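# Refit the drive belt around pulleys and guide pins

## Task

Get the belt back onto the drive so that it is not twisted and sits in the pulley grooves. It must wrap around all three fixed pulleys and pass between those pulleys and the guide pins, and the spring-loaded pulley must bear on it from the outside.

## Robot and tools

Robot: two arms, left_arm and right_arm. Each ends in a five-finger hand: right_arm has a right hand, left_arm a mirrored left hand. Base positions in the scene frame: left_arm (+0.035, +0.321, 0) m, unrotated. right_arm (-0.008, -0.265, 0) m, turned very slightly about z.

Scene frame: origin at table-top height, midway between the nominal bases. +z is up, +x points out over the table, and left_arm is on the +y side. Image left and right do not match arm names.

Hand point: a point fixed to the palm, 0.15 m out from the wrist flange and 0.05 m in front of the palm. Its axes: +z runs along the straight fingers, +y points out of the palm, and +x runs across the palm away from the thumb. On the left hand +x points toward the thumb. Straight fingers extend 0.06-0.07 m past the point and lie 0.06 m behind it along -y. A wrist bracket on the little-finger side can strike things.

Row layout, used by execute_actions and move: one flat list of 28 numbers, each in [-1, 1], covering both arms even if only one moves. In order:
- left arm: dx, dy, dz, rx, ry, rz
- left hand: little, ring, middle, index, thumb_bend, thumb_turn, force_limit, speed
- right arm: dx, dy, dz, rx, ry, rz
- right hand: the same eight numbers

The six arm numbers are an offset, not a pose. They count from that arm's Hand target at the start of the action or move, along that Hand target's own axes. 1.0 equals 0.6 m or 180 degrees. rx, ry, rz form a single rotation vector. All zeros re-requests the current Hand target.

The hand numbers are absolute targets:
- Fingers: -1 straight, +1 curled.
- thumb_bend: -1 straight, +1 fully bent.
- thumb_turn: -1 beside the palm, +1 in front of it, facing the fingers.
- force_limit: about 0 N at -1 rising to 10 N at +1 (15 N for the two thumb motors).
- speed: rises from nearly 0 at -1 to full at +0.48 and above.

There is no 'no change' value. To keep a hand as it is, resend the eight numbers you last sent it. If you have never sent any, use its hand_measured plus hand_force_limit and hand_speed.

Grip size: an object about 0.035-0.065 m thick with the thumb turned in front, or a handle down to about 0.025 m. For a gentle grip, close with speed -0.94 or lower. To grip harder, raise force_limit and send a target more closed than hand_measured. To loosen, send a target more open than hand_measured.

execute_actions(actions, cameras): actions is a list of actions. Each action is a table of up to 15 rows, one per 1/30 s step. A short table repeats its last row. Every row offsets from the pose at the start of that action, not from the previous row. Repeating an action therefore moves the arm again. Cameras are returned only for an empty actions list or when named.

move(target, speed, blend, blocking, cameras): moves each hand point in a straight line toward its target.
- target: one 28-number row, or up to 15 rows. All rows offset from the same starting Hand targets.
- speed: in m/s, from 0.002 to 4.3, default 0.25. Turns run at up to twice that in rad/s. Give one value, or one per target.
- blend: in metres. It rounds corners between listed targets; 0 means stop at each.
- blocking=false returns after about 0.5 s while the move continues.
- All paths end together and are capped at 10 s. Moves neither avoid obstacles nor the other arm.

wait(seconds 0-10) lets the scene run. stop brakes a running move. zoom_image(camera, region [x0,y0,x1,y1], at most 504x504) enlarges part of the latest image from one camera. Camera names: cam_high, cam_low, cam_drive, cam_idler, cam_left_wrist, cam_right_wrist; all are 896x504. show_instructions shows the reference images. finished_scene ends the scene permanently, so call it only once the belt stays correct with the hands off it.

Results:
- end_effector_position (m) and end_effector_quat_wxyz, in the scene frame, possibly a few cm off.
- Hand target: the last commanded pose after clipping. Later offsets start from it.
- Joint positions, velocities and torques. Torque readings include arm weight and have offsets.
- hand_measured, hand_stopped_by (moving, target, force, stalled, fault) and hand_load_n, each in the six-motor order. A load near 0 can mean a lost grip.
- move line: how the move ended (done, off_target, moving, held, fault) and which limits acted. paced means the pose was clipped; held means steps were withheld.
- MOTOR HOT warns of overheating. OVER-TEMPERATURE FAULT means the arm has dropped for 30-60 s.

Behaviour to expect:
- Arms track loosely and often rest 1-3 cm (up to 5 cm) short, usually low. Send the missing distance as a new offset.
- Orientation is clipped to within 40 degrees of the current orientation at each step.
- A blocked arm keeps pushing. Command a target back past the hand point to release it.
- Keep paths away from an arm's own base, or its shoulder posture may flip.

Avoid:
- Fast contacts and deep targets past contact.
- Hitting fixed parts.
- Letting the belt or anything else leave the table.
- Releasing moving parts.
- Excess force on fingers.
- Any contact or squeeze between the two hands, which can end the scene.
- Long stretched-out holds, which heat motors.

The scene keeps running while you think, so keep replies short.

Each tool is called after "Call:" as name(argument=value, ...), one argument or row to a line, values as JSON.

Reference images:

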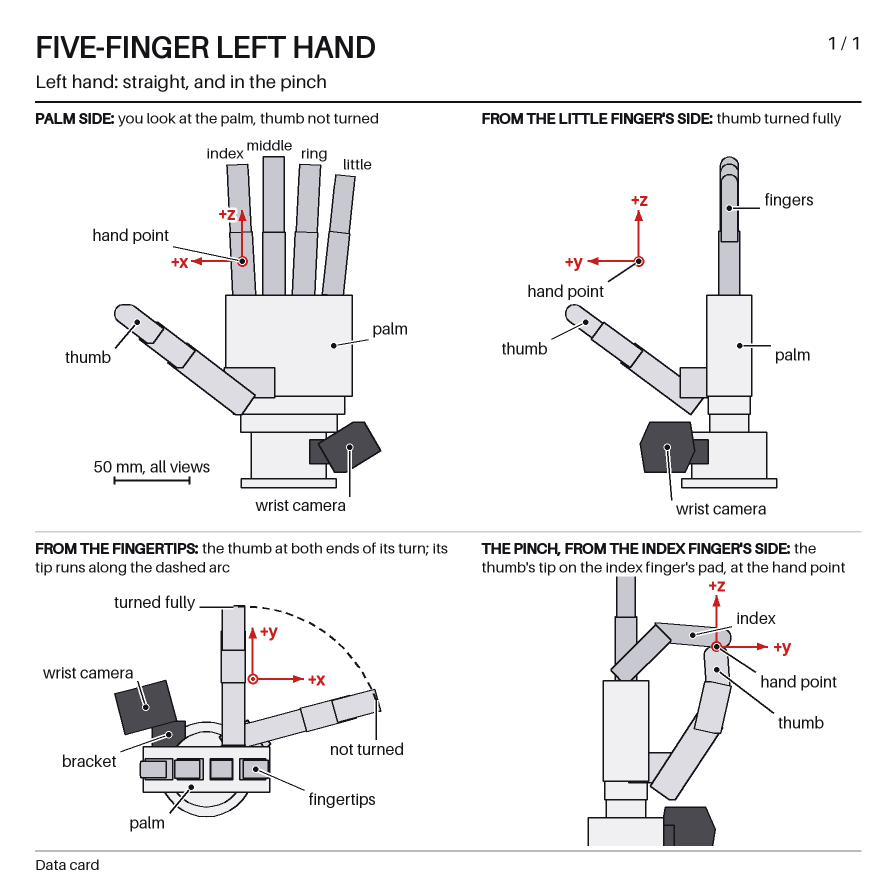

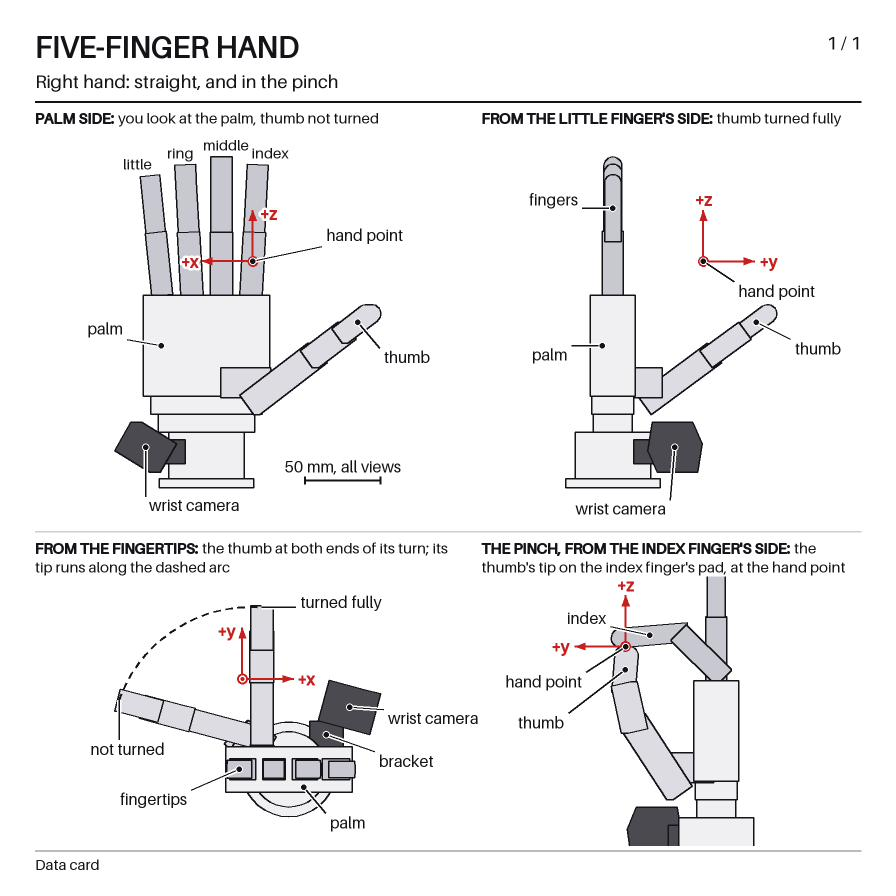

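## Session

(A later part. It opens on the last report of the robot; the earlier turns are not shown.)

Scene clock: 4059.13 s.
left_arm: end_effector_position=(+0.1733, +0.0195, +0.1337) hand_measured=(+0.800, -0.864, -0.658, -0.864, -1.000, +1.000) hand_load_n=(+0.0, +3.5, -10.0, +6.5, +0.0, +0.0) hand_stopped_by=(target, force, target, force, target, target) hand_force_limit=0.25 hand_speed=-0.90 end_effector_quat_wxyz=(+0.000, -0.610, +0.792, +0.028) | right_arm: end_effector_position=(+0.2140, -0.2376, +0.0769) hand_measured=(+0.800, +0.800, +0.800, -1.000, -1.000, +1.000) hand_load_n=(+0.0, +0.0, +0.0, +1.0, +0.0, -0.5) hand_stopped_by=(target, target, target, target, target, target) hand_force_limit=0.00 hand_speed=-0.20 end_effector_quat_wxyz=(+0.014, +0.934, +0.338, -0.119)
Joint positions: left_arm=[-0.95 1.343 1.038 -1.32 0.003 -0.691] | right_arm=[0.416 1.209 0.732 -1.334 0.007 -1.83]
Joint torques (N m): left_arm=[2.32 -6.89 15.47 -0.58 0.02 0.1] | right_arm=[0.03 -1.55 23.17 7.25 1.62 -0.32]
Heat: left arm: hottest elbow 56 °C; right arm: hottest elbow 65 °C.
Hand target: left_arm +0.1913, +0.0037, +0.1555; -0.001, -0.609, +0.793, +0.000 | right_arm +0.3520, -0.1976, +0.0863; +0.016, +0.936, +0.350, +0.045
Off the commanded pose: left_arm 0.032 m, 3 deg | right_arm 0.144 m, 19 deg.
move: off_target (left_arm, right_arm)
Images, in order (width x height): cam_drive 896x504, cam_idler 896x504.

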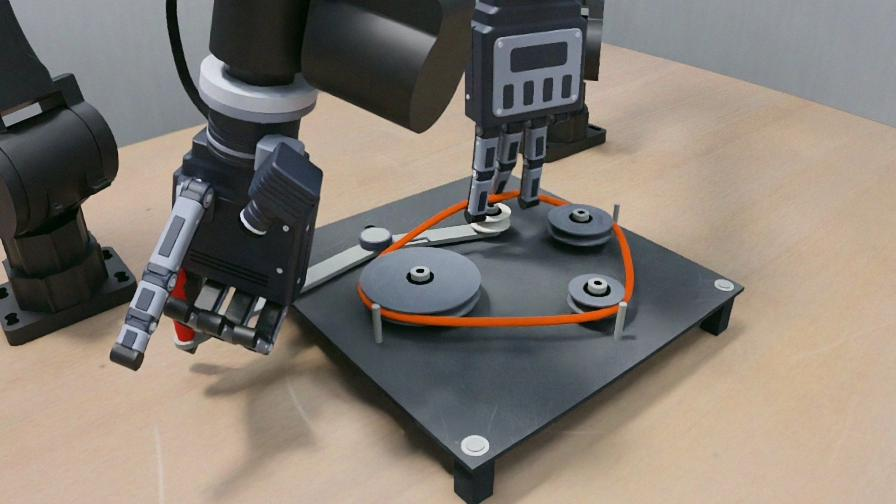

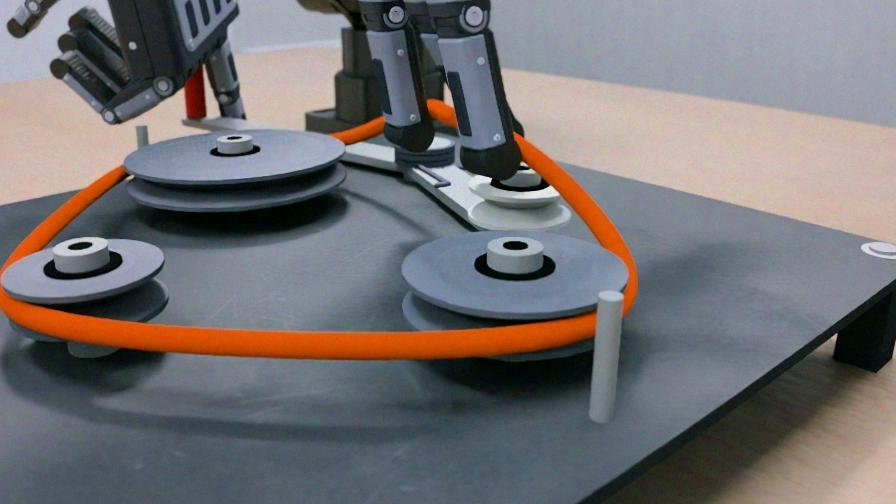

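Call:
move(
  target=[0.0127,-0.0172,0,0,0,0,0.8,-0.78,-0.66,-0.78,-1,1,0.25,-0.9,-0.0134,0.0106,0.0333,0,0,0,0.8,0.8,0.8,-1,-1,1,0,-0.2],
  speed=0.05,
  cameras=["cam_drive","cam_idler"],
)

Call:
zoom_image(
  camera="cam_drive",
  region=[380, 130, 640, 290],
)

Scene clock: 4069.33 s.
left_arm: end_effector_position=(+0.1792, +0.0107, +0.1344) hand_measured=(+0.800, -0.862, -0.658, -0.864, -1.000, +1.000) hand_load_n=(+0.0, +0.5, -7.0, +5.0, +0.0, +0.0) hand_stopped_by=(target, force, target, force, target, target) hand_force_limit=0.25 hand_speed=-0.90 end_effector_quat_wxyz=(-0.002, -0.609, +0.793, +0.030) | right_arm: end_effector_position=(+0.2134, -0.2384, +0.0766) hand_measured=(+0.800, +0.800, +0.800, -1.000, -1.000, +1.000) hand_load_n=(+0.0, +0.0, +0.0, +1.5, +0.0, +0.0) hand_stopped_by=(target, target, target, target, target, target) hand_force_limit=0.00 hand_speed=-0.20 end_effector_quat_wxyz=(+0.012, +0.936, +0.332, -0.119)
Joint positions: left_arm=[-0.95 1.375 1.069 -1.325 0.005 -0.688] | right_arm=[0.409 1.209 0.732 -1.334 0.003 -1.825]
Joint torques (N m): left_arm=[2.37 -7.36 15.62 -0.44 -0.07 0.07] | right_arm=[-1.32 -1.44 20.05 8.79 1.98 -0.47]
Heat: left arm: hottest elbow 55 °C; right arm: hottest elbow 65 °C.
Hand target: left_arm +0.1994, -0.0065, +0.1556; -0.001, -0.609, +0.793, +0.000 | right_arm +0.3520, -0.2075, +0.0662; +0.016, +0.936, +0.350, +0.045
Off the commanded pose: left_arm 0.034 m, 3 deg | right_arm 0.142 m, 19 deg.
move: off_target (left_arm, right_arm)
Images, in order (width x height): cam_drive 896x504, cam_idler 896x504.

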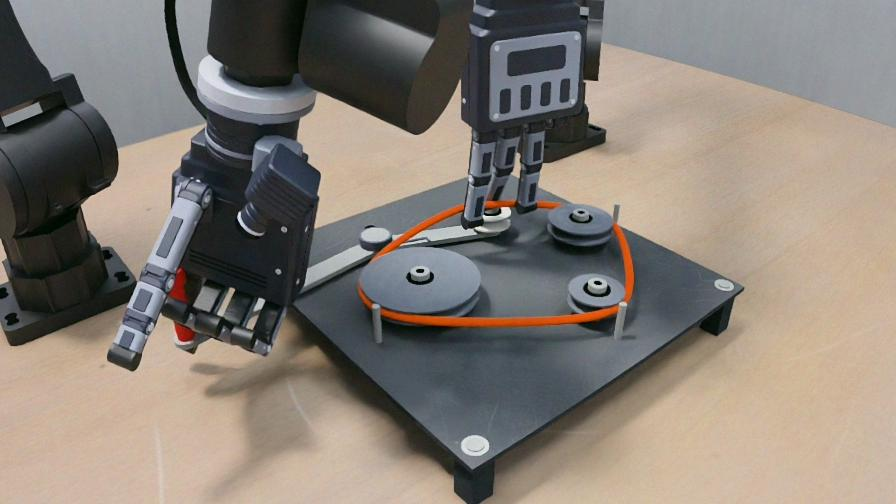

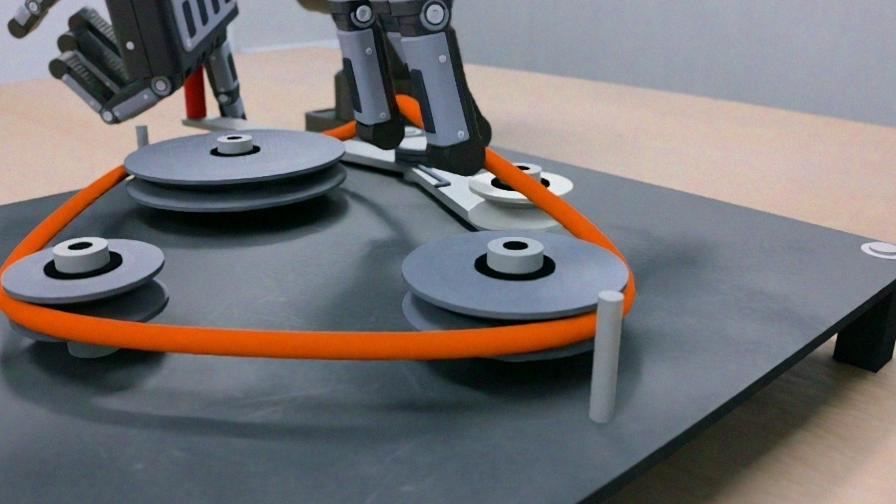

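Scaled by 1.938 from the camera's 896x504 image, which has a finer 1280x720 frame.

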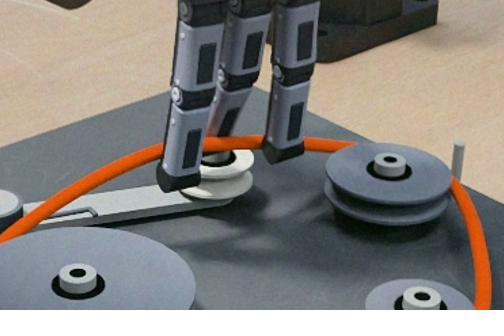

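Call:
move(
  target=[-0.0027,-0.0165,0.0500,0,0,0,0.8,-0.78,-0.66,-0.78,-1,1,0.25,-0.9,0,0,-0.0100,0,0,0,0.8,0.8,0.8,-1,-1,1,0,-0.2],
  speed=0.05,
  cameras=["cam_drive","cam_idler"],
)

Call:
zoom_image(
  camera="cam_drive",
  region=[380, 130, 640, 290],
)

Scene clock: 4079.97 s.
left_arm: end_effector_position=(+0.1896, +0.0046, +0.1213) hand_measured=(+0.800, -0.862, -0.658, -0.864, -1.000, +1.000) hand_load_n=(+0.0, +0.0, -6.0, +3.0, +0.0, +0.0) hand_stopped_by=(target, force, target, force, target, target) hand_force_limit=0.25 hand_speed=-0.90 end_effector_quat_wxyz=(-0.003, -0.607, +0.795, +0.026) | right_arm: end_effector_position=(+0.2134, -0.2385, +0.0768) hand_measured=(+0.800, +0.800, +0.800, -1.000, -1.000, +1.000) hand_load_n=(+0.0, +0.0, +0.0, +1.5, +0.0, +0.0) hand_stopped_by=(target, target, target, target, target, target) hand_force_limit=0.00 hand_speed=-0.20 end_effector_quat_wxyz=(+0.011, +0.936, +0.331, -0.119)
Joint positions: left_arm=[-0.935 1.411 1.069 -1.282 0.008 -0.668] | right_arm=[0.408 1.208 0.732 -1.334 0.002 -1.825]
Joint torques (N m): left_arm=[2.78 -7.41 12.11 1.17 -0.2 0.04] | right_arm=[-1.49 -1.38 20.55 8.36 1.98 -0.5]
Heat: left arm: hottest elbow 55 °C; right arm: hottest elbow 65 °C.
Hand target: left_arm +0.2092, -0.0075, +0.1256; -0.001, -0.609, +0.793, +0.000 | right_arm +0.3514, -0.2076, +0.0722; +0.016, +0.936, +0.350, +0.045
Off the commanded pose: left_arm 0.023 m, 3 deg | right_arm 0.141 m, 19 deg.
move: off_target (left_arm, right_arm)
Images, in order (width x height): cam_drive 896x504, cam_idler 896x504.

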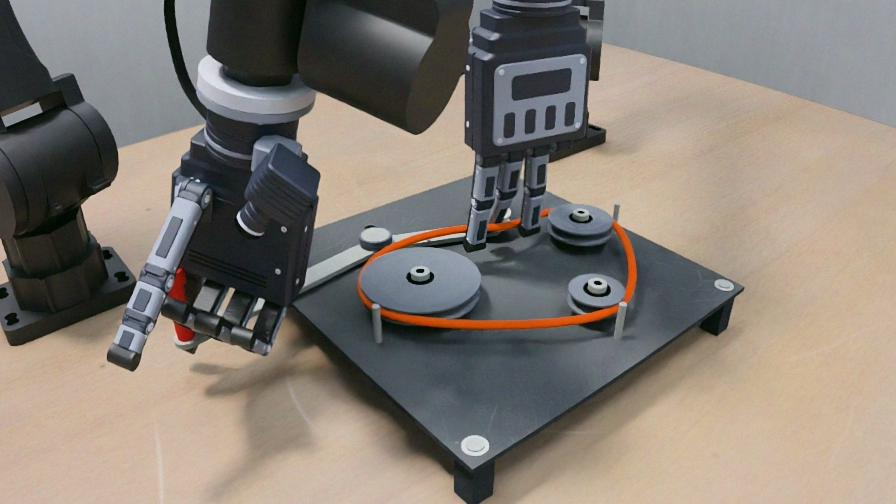

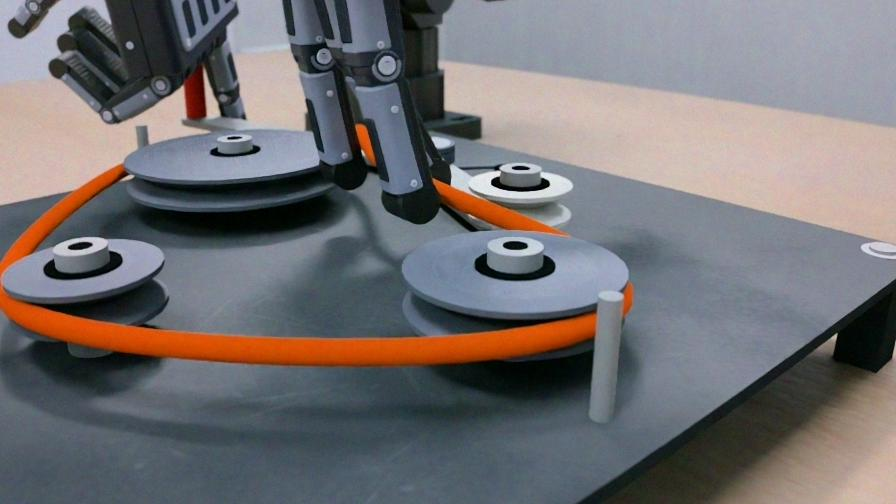

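Scaled by 1.938 from the camera's 896x504 image, which has a finer 1280x720 frame.

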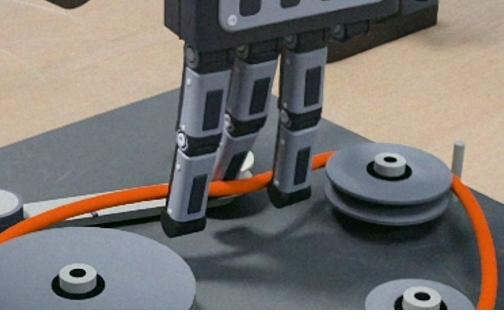

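Call:
move(
  target=[-0.0106,0.0218,0.0250,0,0,0,0.8,-0.78,-0.66,-0.78,-1,1,0.25,-0.9,0,0,0,0,0,0,0.8,0.8,0.8,-1,-1,1,0,-0.2],
  speed=0.05,
  cameras=["cam_drive","cam_idler"],
)

Call:
zoom_image(
  camera="cam_drive",
  region=[380, 130, 640, 290],
)

Scene clock: 4086.70 s.
left_arm: end_effector_position=(+0.1884, +0.0059, +0.1081) hand_measured=(+0.800, -0.862, -0.658, -0.864, -1.000, +1.000) hand_load_n=(+0.0, +0.0, -5.5, +3.5, +0.0, +0.0) hand_stopped_by=(target, force, target, force, target, target) hand_force_limit=0.25 hand_speed=-0.90 end_effector_quat_wxyz=(-0.004, -0.606, +0.795, +0.021) | right_arm: end_effector_position=(+0.2134, -0.2385, +0.0768) hand_measured=(+0.800, +0.800, +0.800, -1.000, -1.000, +1.000) hand_load_n=(+0.0, +0.0, +0.0, +1.5, +0.0, +0.0) hand_stopped_by=(target, target, target, target, target, target) hand_force_limit=0.00 hand_speed=-0.20 end_effector_quat_wxyz=(+0.011, +0.936, +0.331, -0.119)
Joint positions: left_arm=[-0.935 1.411 1.033 -1.234 0.009 -0.667] | right_arm=[0.408 1.208 0.732 -1.334 0.002 -1.825]
Joint torques (N m): left_arm=[2.14 -8.76 9.52 1.05 -0.24 -0.03] | right_arm=[-1.55 -1.44 20.55 8.44 1.98 -0.5]
Heat: left arm: hottest elbow 54 °C; right arm: hottest elbow 65 °C.
Hand target: left_arm +0.1982, +0.0021, +0.1106; -0.001, -0.609, +0.793, +0.000 | right_arm +0.3514, -0.2076, +0.0722; +0.016, +0.936, +0.350, +0.045
Off the commanded pose: left_arm 0.011 m, 2 deg | right_arm 0.141 m, 19 deg.
move: off_target (left_arm, right_arm)
Images, in order (width x height): cam_drive 896x504, cam_idler 896x504.

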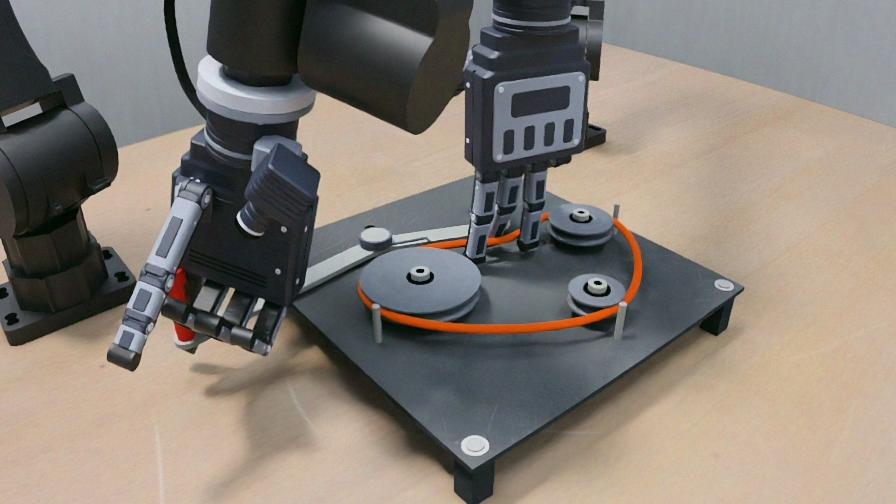

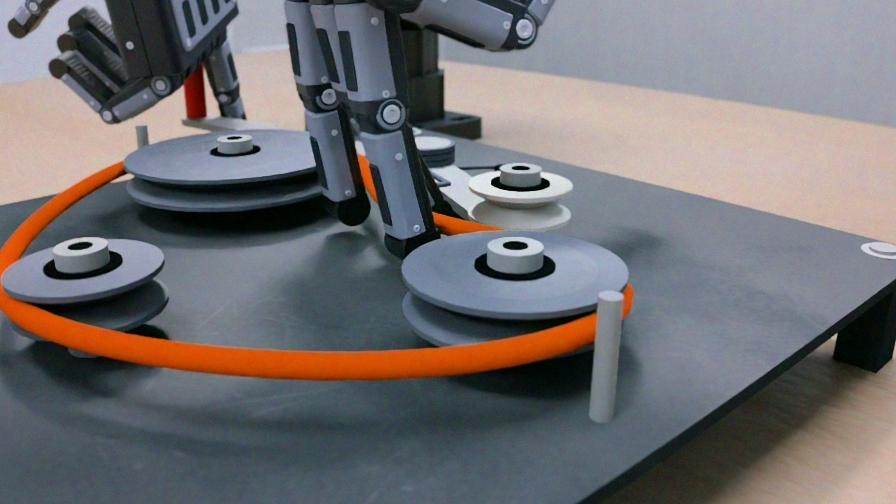

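Scaled by 1.938 from the camera's 896x504 image, which has a finer 1280x720 frame.

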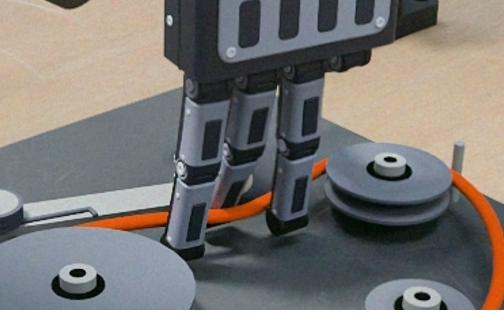

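Call:
move(
  target=[0,0.0030,0.0140,0,0,0,0.8,-0.78,-0.66,-0.78,-1,1,0.25,-0.9,0,0,0,0,0,0,0.8,0.8,0.8,-1,-1,1,0,-0.2],
  speed=0.05,
  cameras=["cam_drive","cam_idler"],
)

Call:
zoom_image(
  camera="cam_drive",
  region=[380, 130, 640, 290],
)

Call:
zoom_image(
  camera="cam_idler",
  region=[280, 100, 660, 330],
)

Scene clock: 4092.00 s.
left_arm: end_effector_position=(+0.1881, +0.0064, +0.1023) hand_measured=(+0.800, -0.862, -0.658, -0.864, -1.000, +1.000) hand_load_n=(+0.0, +0.0, -5.5, +2.5, +0.0, +0.0) hand_stopped_by=(target, force, target, force, target, target) hand_force_limit=0.25 hand_speed=-0.90 end_effector_quat_wxyz=(-0.004, -0.606, +0.795, +0.017) | right_arm: end_effector_position=(+0.2134, -0.2385, +0.0768) hand_measured=(+0.800, +0.800, +0.800, -1.000, -1.000, +1.000) hand_load_n=(+0.0, +0.0, +0.0, +1.5, +0.0, +0.0) hand_stopped_by=(target, target, target, target, target, target) hand_force_limit=0.00 hand_speed=-0.20 end_effector_quat_wxyz=(+0.011, +0.936, +0.331, -0.119)
Joint positions: left_arm=[-0.935 1.41 1.017 -1.212 0.009 -0.667] | right_arm=[0.408 1.208 0.732 -1.334 0.002 -1.825]
Joint torques (N m): left_arm=[1.96 -8.29 9.25 1.2 -0.22 -0.06] | right_arm=[-1.38 -1.44 20.64 8.38 1.99 -0.48]
Heat: left arm: hottest elbow 53 °C; right arm: hottest elbow 64 °C.
Hand target: left_arm +0.1964, +0.0025, +0.1022; -0.001, -0.609, +0.793, +0.000 | right_arm +0.3514, -0.2076, +0.0722; +0.016, +0.936, +0.350, +0.045
Off the commanded pose: left_arm 0.009 m, 2 deg | right_arm 0.141 m, 19 deg.
move: off_target (right_arm)
Images, in order (width x height): cam_drive 896x504, cam_idler 896x504.

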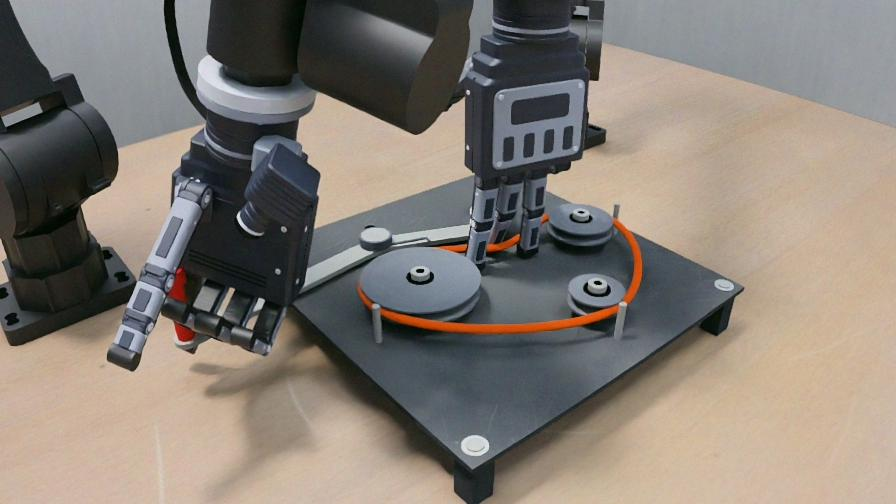

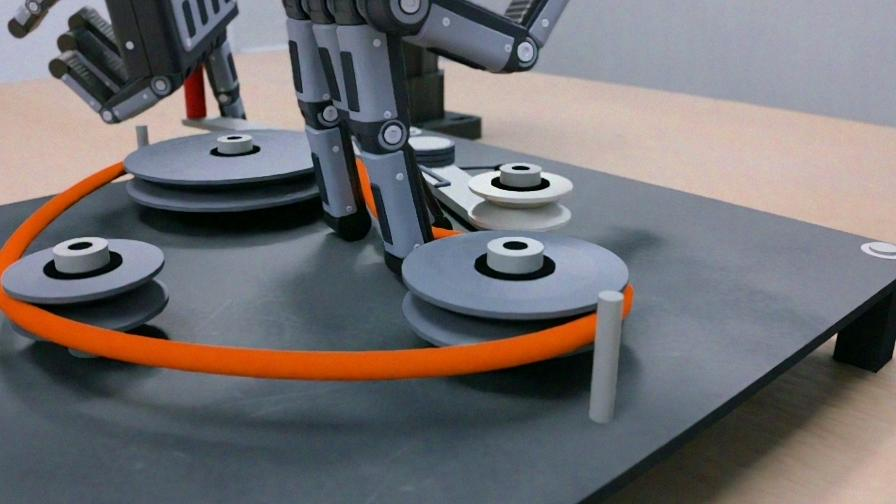

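Scaled by 1.938 from the camera's 896x504 image, which has a finer 1280x720 frame.

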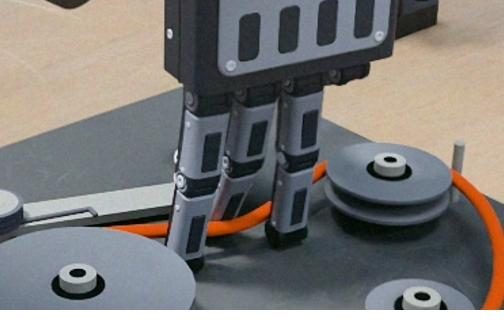

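Scaled by 1.326 from the camera's 896x504 image, which has a finer 1280x720 frame.

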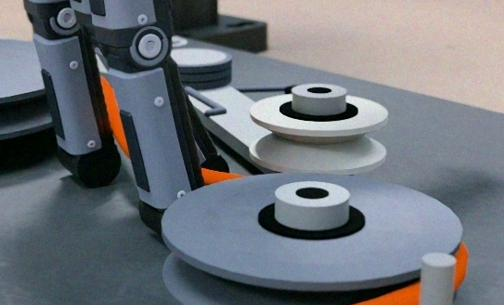

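Call:
move(
  target=[0,0,0,0,0,0,0.8,-0.78,-0.66,-0.78,-1,1,0.25,-0.9,-0.1071,-0.0767,-0.0293,0,0,0,0.8,0.8,0.8,-1,-1,1,0,-0.2],
  speed=0.05,
  cameras=["cam_drive","cam_idler"],
)

Scene clock: 4103.23 s.
left_arm: end_effector_position=(+0.1881, +0.0064, +0.1023) hand_measured=(+0.800, -0.862, -0.658, -0.864, -1.000, +1.000) hand_load_n=(+0.0, +0.0, -5.5, +2.5, +0.0, +0.0) hand_stopped_by=(target, force, target, force, target, target) hand_force_limit=0.25 hand_speed=-0.90 end_effector_quat_wxyz=(-0.004, -0.606, +0.795, +0.017) | right_arm: end_effector_position=(+0.2071, -0.2369, +0.0792) hand_measured=(+0.800, +0.800, +0.800, -1.000, -1.000, +1.000) hand_load_n=(+0.0, +0.0, +0.0, +0.5, +0.0, +0.0) hand_stopped_by=(target, target, target, target, target, target) hand_force_limit=0.00 hand_speed=-0.20 end_effector_quat_wxyz=(+0.013, +0.937, +0.343, -0.066)
Joint positions: left_arm=[-0.935 1.41 1.017 -1.212 0.009 -0.667] | right_arm=[0.438 1.093 0.672 -1.284 0.013 -1.816]
Joint torques (N m): left_arm=[1.96 -8.35 9.25 1.2 -0.23 -0.06] | right_arm=[0.97 -4.19 12.77 6.04 1.21 -0.11]
Heat: left arm: hottest elbow 52 °C; right arm: hottest elbow 64 °C.
Hand target: left_arm +0.1964, +0.0025, +0.1022; -0.001, -0.609, +0.793, +0.000 | right_arm +0.2716, -0.2150, +0.0823; +0.016, +0.936, +0.350, +0.045
Off the commanded pose: left_arm 0.009 m, 2 deg | right_arm 0.068 m, 13 deg.
move: off_target (right_arm)
Images, in order (width x height): cam_drive 896x504, cam_idler 896x504.

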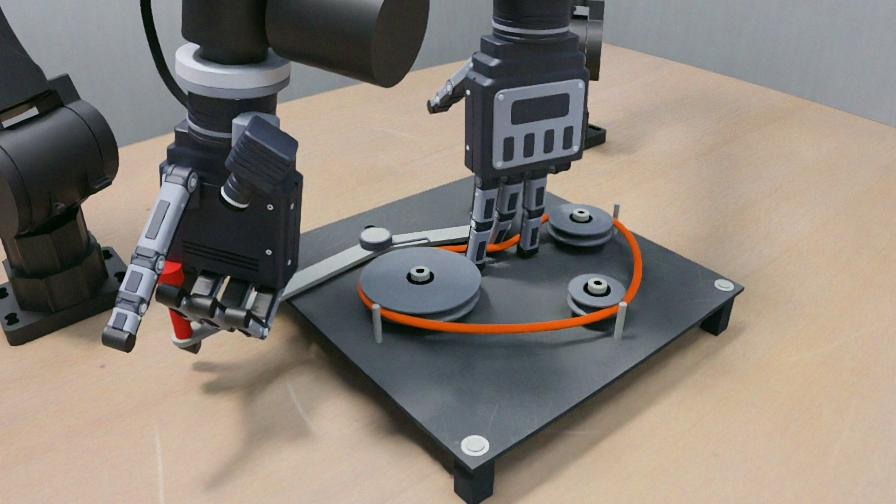

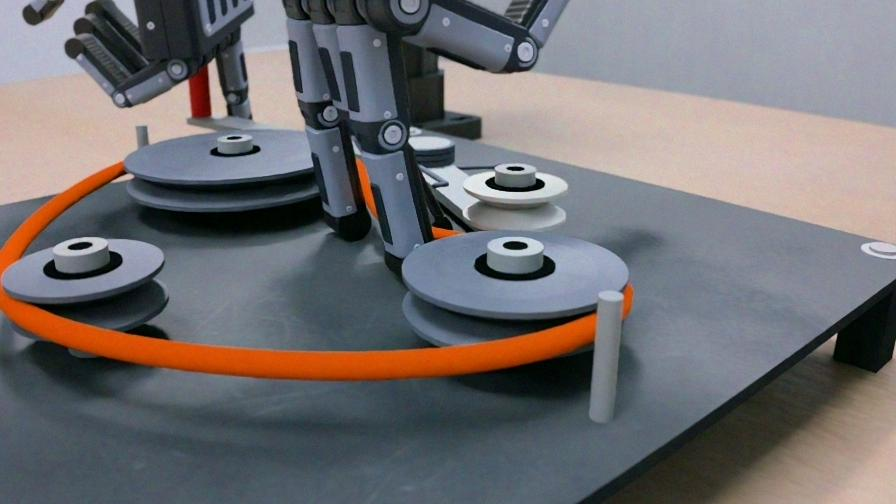

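Call:
move(
  target=[0,0,0,0,0,0,0.8,-0.78,-0.66,-0.78,-1,1,0.25,-0.9,-0.0471,-0.0344,-0.0056,0,0,0,0.8,0.8,0.8,-1,-1,1,0,-0.2],
  speed=0.04,
  cameras=["cam_drive","cam_idler"],
)

Call:
zoom_image(
  camera="cam_idler",
  region=[280, 100, 660, 330],
)

Scene clock: 4109.43 s.
left_arm: end_effector_position=(+0.1908, +0.0027, +0.1017) hand_measured=(+0.800, -0.862, -0.658, -0.864, -1.000, +1.000) hand_load_n=(+0.0, -0.5, -3.0, +2.5, +0.0, +0.0) hand_stopped_by=(target, force, target, force, target, target) hand_force_limit=0.25 hand_speed=-0.90 end_effector_quat_wxyz=(-0.004, -0.606, +0.795, +0.009) | right_arm: end_effector_position=(+0.1861, -0.2360, +0.0790) hand_measured=(+0.800, +0.800, +0.800, -1.000, -1.000, +1.000) hand_load_n=(+0.0, +0.0, +0.0, +1.0, +0.0, +0.0) hand_stopped_by=(target, target, target, target, target, target) hand_force_limit=0.00 hand_speed=-0.20 end_effector_quat_wxyz=(+0.014, +0.938, +0.344, -0.045)
Joint positions: left_arm=[-0.935 1.41 1.017 -1.195 0.009 -0.667] | right_arm=[0.488 0.995 0.615 -1.284 0.013 -1.769]
Joint torques (N m): left_arm=[1.9 -8.35 9.25 0.53 -0.22 -0.1] | right_arm=[0.03 -1.85 11.78 5.14 1.35 -0.08]
Heat: left arm: hottest elbow 51 °C; right arm: hottest elbow 64 °C.
Hand target: left_arm +0.1965, +0.0025, +0.1022; -0.001, -0.609, +0.793, +0.000 | right_arm +0.2365, -0.2179, +0.0824; +0.016, +0.936, +0.349, +0.045
Off the commanded pose: left_arm 0.006 m, 1 deg | right_arm 0.054 m, 10 deg.
move: off_target (right_arm)
Images, in order (width x height): cam_drive 896x504, cam_idler 896x504.

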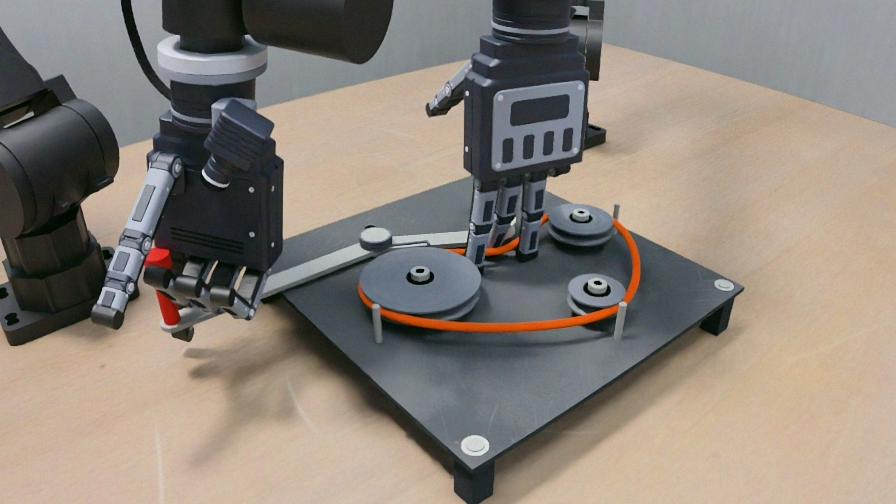

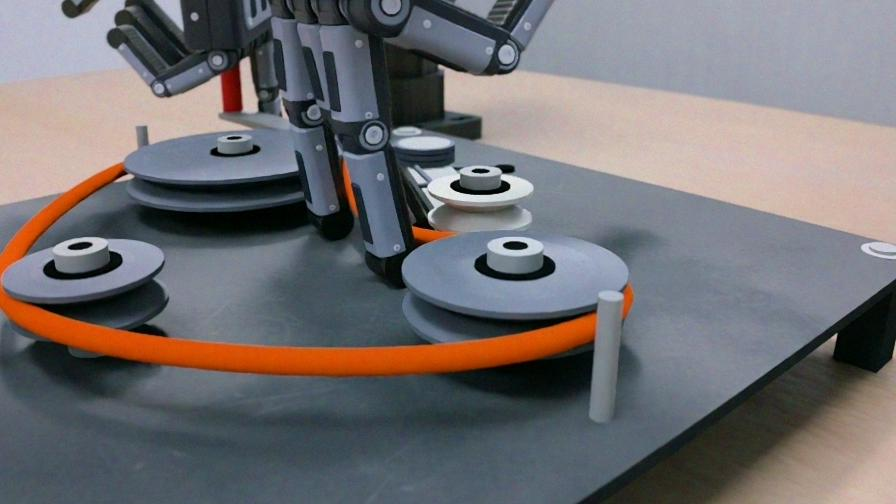

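Scaled by 1.326 from the camera's 896x504 image, which has a finer 1280x720 frame.

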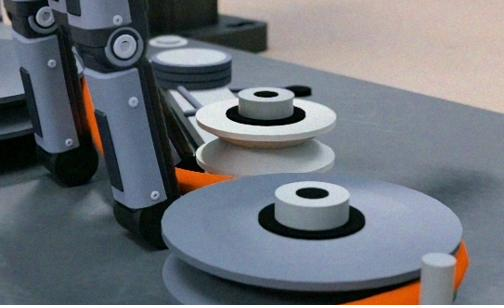

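Call:
move(
  target=[-0.0097,0.0026,0,0,0,0,0.8,-1,-0.66,-1,-1,1,0.25,-0.8,0,0,0,0,0,0,0.8,0.8,0.8,-1,-1,1,0,-0.2],
  speed=0.04,
  cameras=["cam_drive","cam_idler","cam_left_wrist"],
)

Call:
zoom_image(
  camera="cam_idler",
  region=[280, 100, 660, 330],
)

Call:
zoom_image(
  camera="cam_drive",
  region=[380, 130, 640, 290],
)

Scene clock: 4115.87 s.
left_arm: end_effector_position=(+0.1901, +0.0031, +0.1021) hand_measured=(+0.800, -1.000, -0.660, -1.000, -1.000, +1.000) hand_load_n=(+0.0, -0.5, +0.5, +0.0, +0.0, +0.0) hand_stopped_by=(target, target, target, target, target, target) hand_force_limit=0.25 hand_speed=-0.80 end_effector_quat_wxyz=(-0.005, -0.606, +0.795, +0.005) | right_arm: end_effector_position=(+0.1860, -0.2359, +0.0790) hand_measured=(+0.800, +0.800, +0.800, -1.000, -1.000, +1.000) hand_load_n=(+0.0, +0.5, +0.0, +1.0, +0.0, +0.0) hand_stopped_by=(target, target, target, target, target, target) hand_force_limit=0.00 hand_speed=-0.20 end_effector_quat_wxyz=(+0.014, +0.938, +0.344, -0.045)
Joint positions: left_arm=[-0.935 1.403 1.011 -1.189 0.01 -0.667] | right_arm=[0.489 0.995 0.615 -1.284 0.014 -1.768]
Joint torques (N m): left_arm=[2.67 -8.7 8.75 0.25 -0.3 0.02] | right_arm=[0.97 -2.14 11.93 5.23 1.38 -0.09]
Heat: left arm: hottest elbow 51 °C; right arm: hottest elbow 62 °C.
Hand target: left_arm +0.1965, +0.0085, +0.1022; -0.001, -0.609, +0.793, +0.000 | right_arm +0.2365, -0.2179, +0.0823; +0.016, +0.936, +0.350, +0.045
Off the commanded pose: left_arm 0.008 m, 1 deg | right_arm 0.054 m, 10 deg.
move: off_target (right_arm)
camera_calibration:
cam_left_wrist: T_world_to_cam=[[0.888035, -0.459725, -0.00679108, -0.170112], [-0.391179, -0.763225, 0.514263, 0.0265112], [-0.241603, -0.454028, -0.857605, 0.249785], [0, 0, 0, 1]] pos_world=[0.221785, 0.0554387, 0.199428]
Images, in order (width x height): cam_drive 896x504, cam_idler 896x504, cam_left_wrist 896x504.

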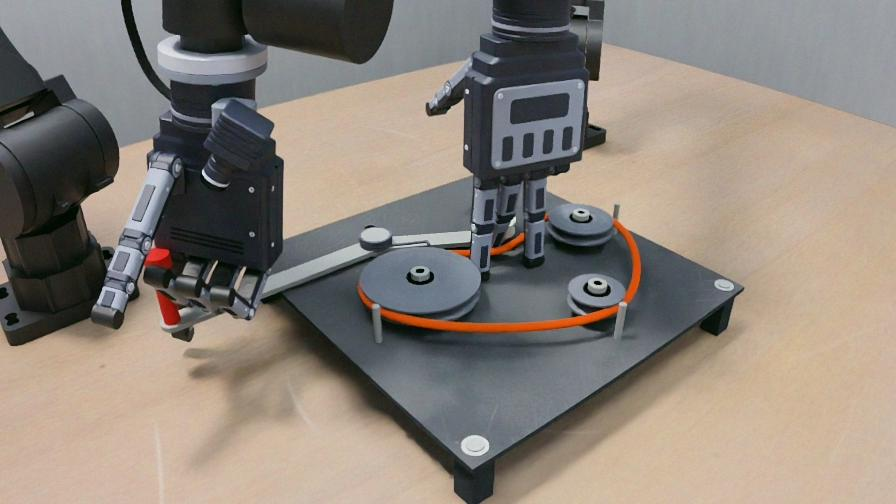

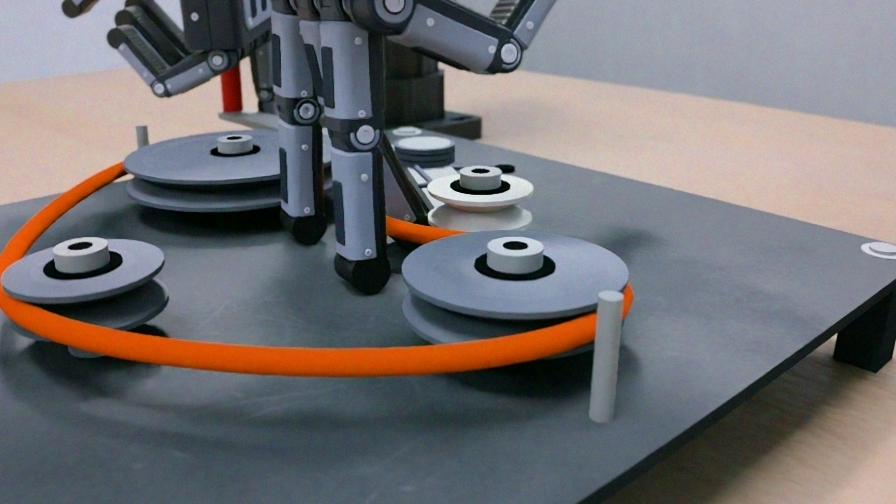

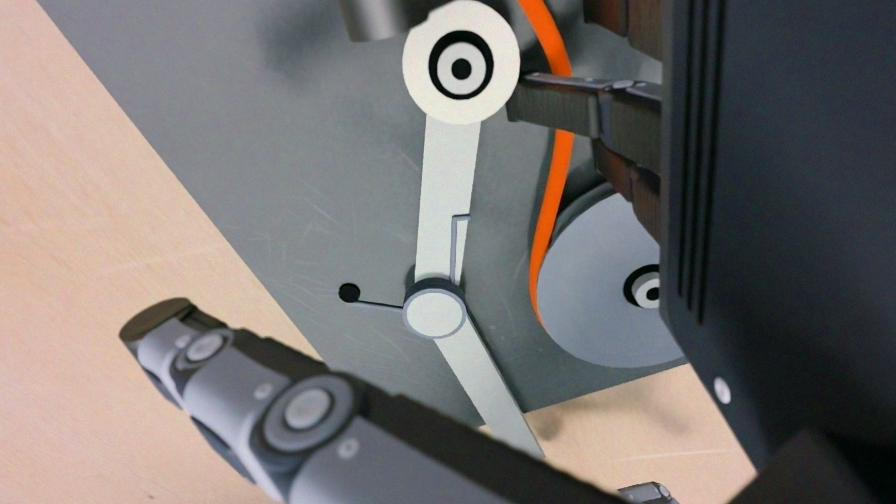

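Scaled by 1.326 from the camera's 896x504 image, which has a finer 1280x720 frame.

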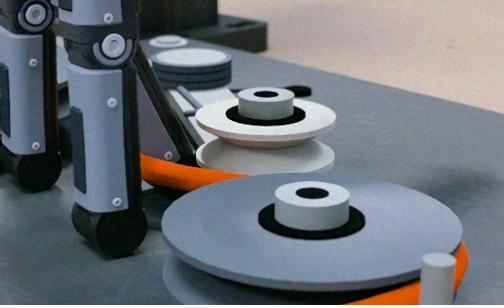

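Scaled by 1.938 from the camera's 896x504 image, which has a finer 1280x720 frame.

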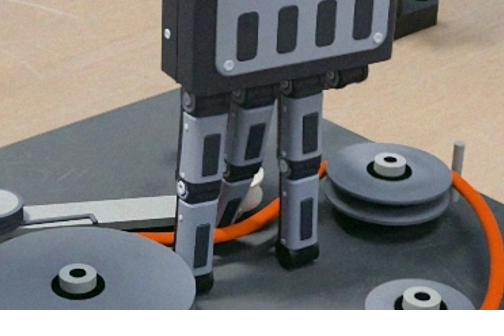

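Call:
move(
  target=[0,0,-0.0330,0,0,0,0.8,-1,-0.66,-1,-1,1,0.25,-0.8,0,0,0,0,0,0,0.8,0.8,0.8,-1,-1,1,0,-0.2],
  speed=0.03,
  cameras=["cam_drive","cam_idler","cam_left_wrist"],
)

Call:
zoom_image(
  camera="cam_idler",
  region=[280, 100, 660, 330],
)

Call:
zoom_image(
  camera="cam_drive",
  region=[380, 130, 640, 290],
)

Scene clock: 4128.23 s.
left_arm: end_effector_position=(+0.1887, +0.0058, +0.1109) hand_measured=(+0.800, -1.000, -0.660, -1.000, -1.000, +1.000) hand_load_n=(+0.0, +0.0, +2.0, +0.0, +0.0, +0.0) hand_stopped_by=(target, target, target, target, target, target) hand_force_limit=0.25 hand_speed=-0.80 end_effector_quat_wxyz=(-0.005, -0.607, +0.795, -0.001) | right_arm: end_effector_position=(+0.1862, -0.2360, +0.0791) hand_measured=(+0.800, +0.800, +0.800, -1.000, -1.000, +1.000) hand_load_n=(+0.0, +0.0, +0.0, +0.5, +0.0, +0.0) hand_stopped_by=(target, target, target, target, target, target) hand_force_limit=0.00 hand_speed=-0.20 end_effector_quat_wxyz=(+0.014, +0.938, +0.344, -0.045)
Joint positions: left_arm=[-0.934 1.377 1.011 -1.203 0.01 -0.667] | right_arm=[0.489 0.995 0.615 -1.283 0.015 -1.768]
Joint torques (N m): left_arm=[2.84 -7.71 11.96 -1.5 -0.29 0.02] | right_arm=[0.85 -1.96 11.96 5.07 1.33 -0.07]
Heat: left arm: hottest elbow 49 °C; right arm: hottest elbow 59 °C.
Hand target: left_arm +0.1966, +0.0086, +0.1220; -0.001, -0.609, +0.793, +0.000 | right_arm +0.2365, -0.2179, +0.0823; +0.016, +0.936, +0.350, +0.045
Off the commanded pose: left_arm 0.014 m, 1 deg | right_arm 0.054 m, 10 deg.
move: off_target (left_arm, right_arm)
camera_calibration:
cam_left_wrist: T_world_to_cam=[[0.888727, -0.458417, 0.00417973, -0.16898], [-0.393794, -0.758712, 0.518925, 0.0234461], [-0.234713, -0.462828, -0.85481, 0.256743], [0, 0, 0, 1]] pos_world=[0.219671, 0.0591531, 0.208006]
Images, in order (width x height): cam_drive 896x504, cam_idler 896x504, cam_left_wrist 896x504.

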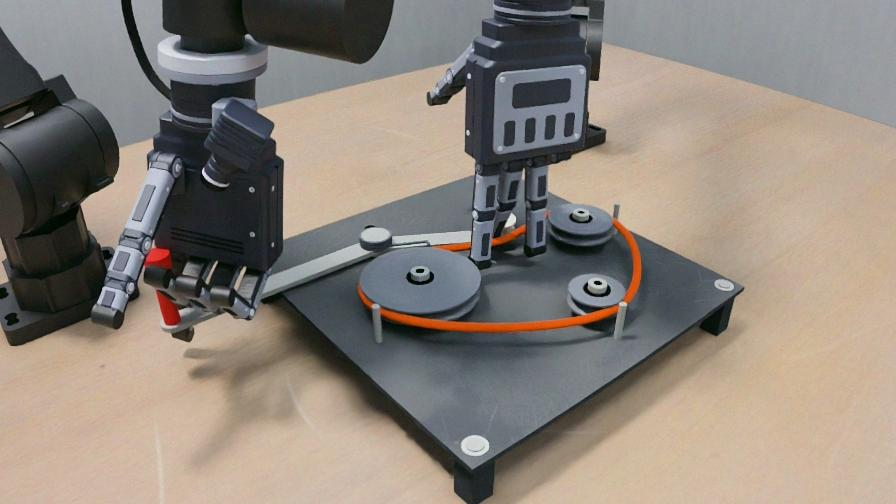

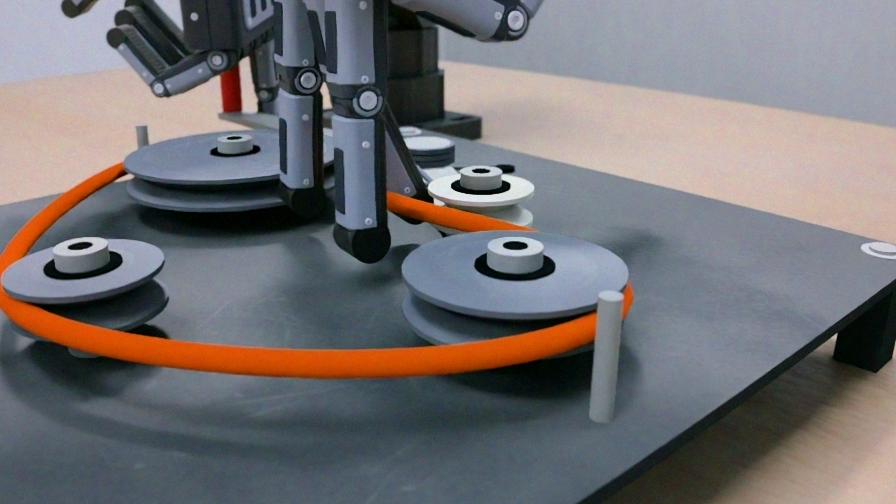

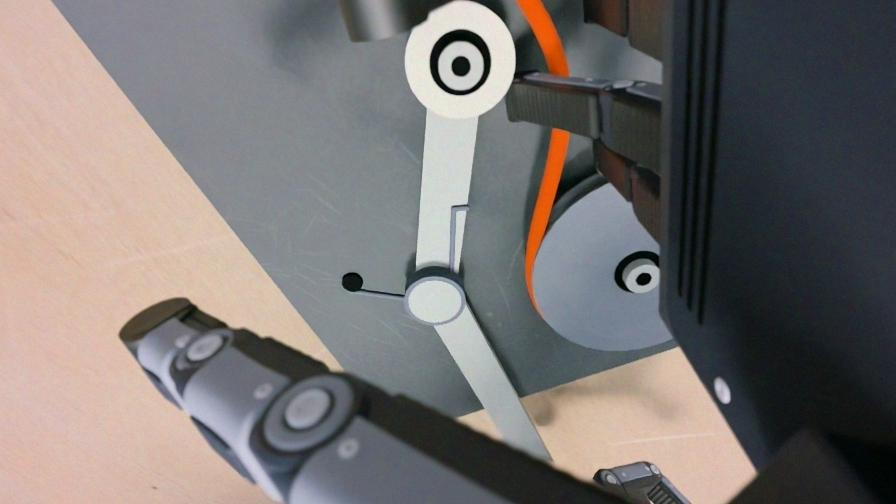

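Scaled by 1.326 from the camera's 896x504 image, which has a finer 1280x720 frame.

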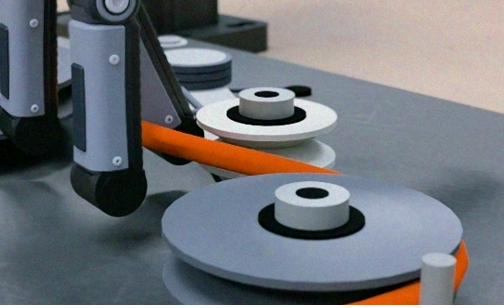

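Scaled by 1.938 from the camera's 896x504 image, which has a finer 1280x720 frame.

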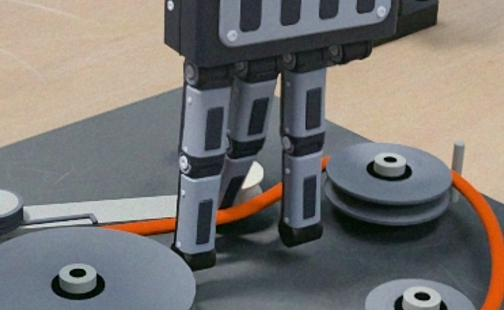

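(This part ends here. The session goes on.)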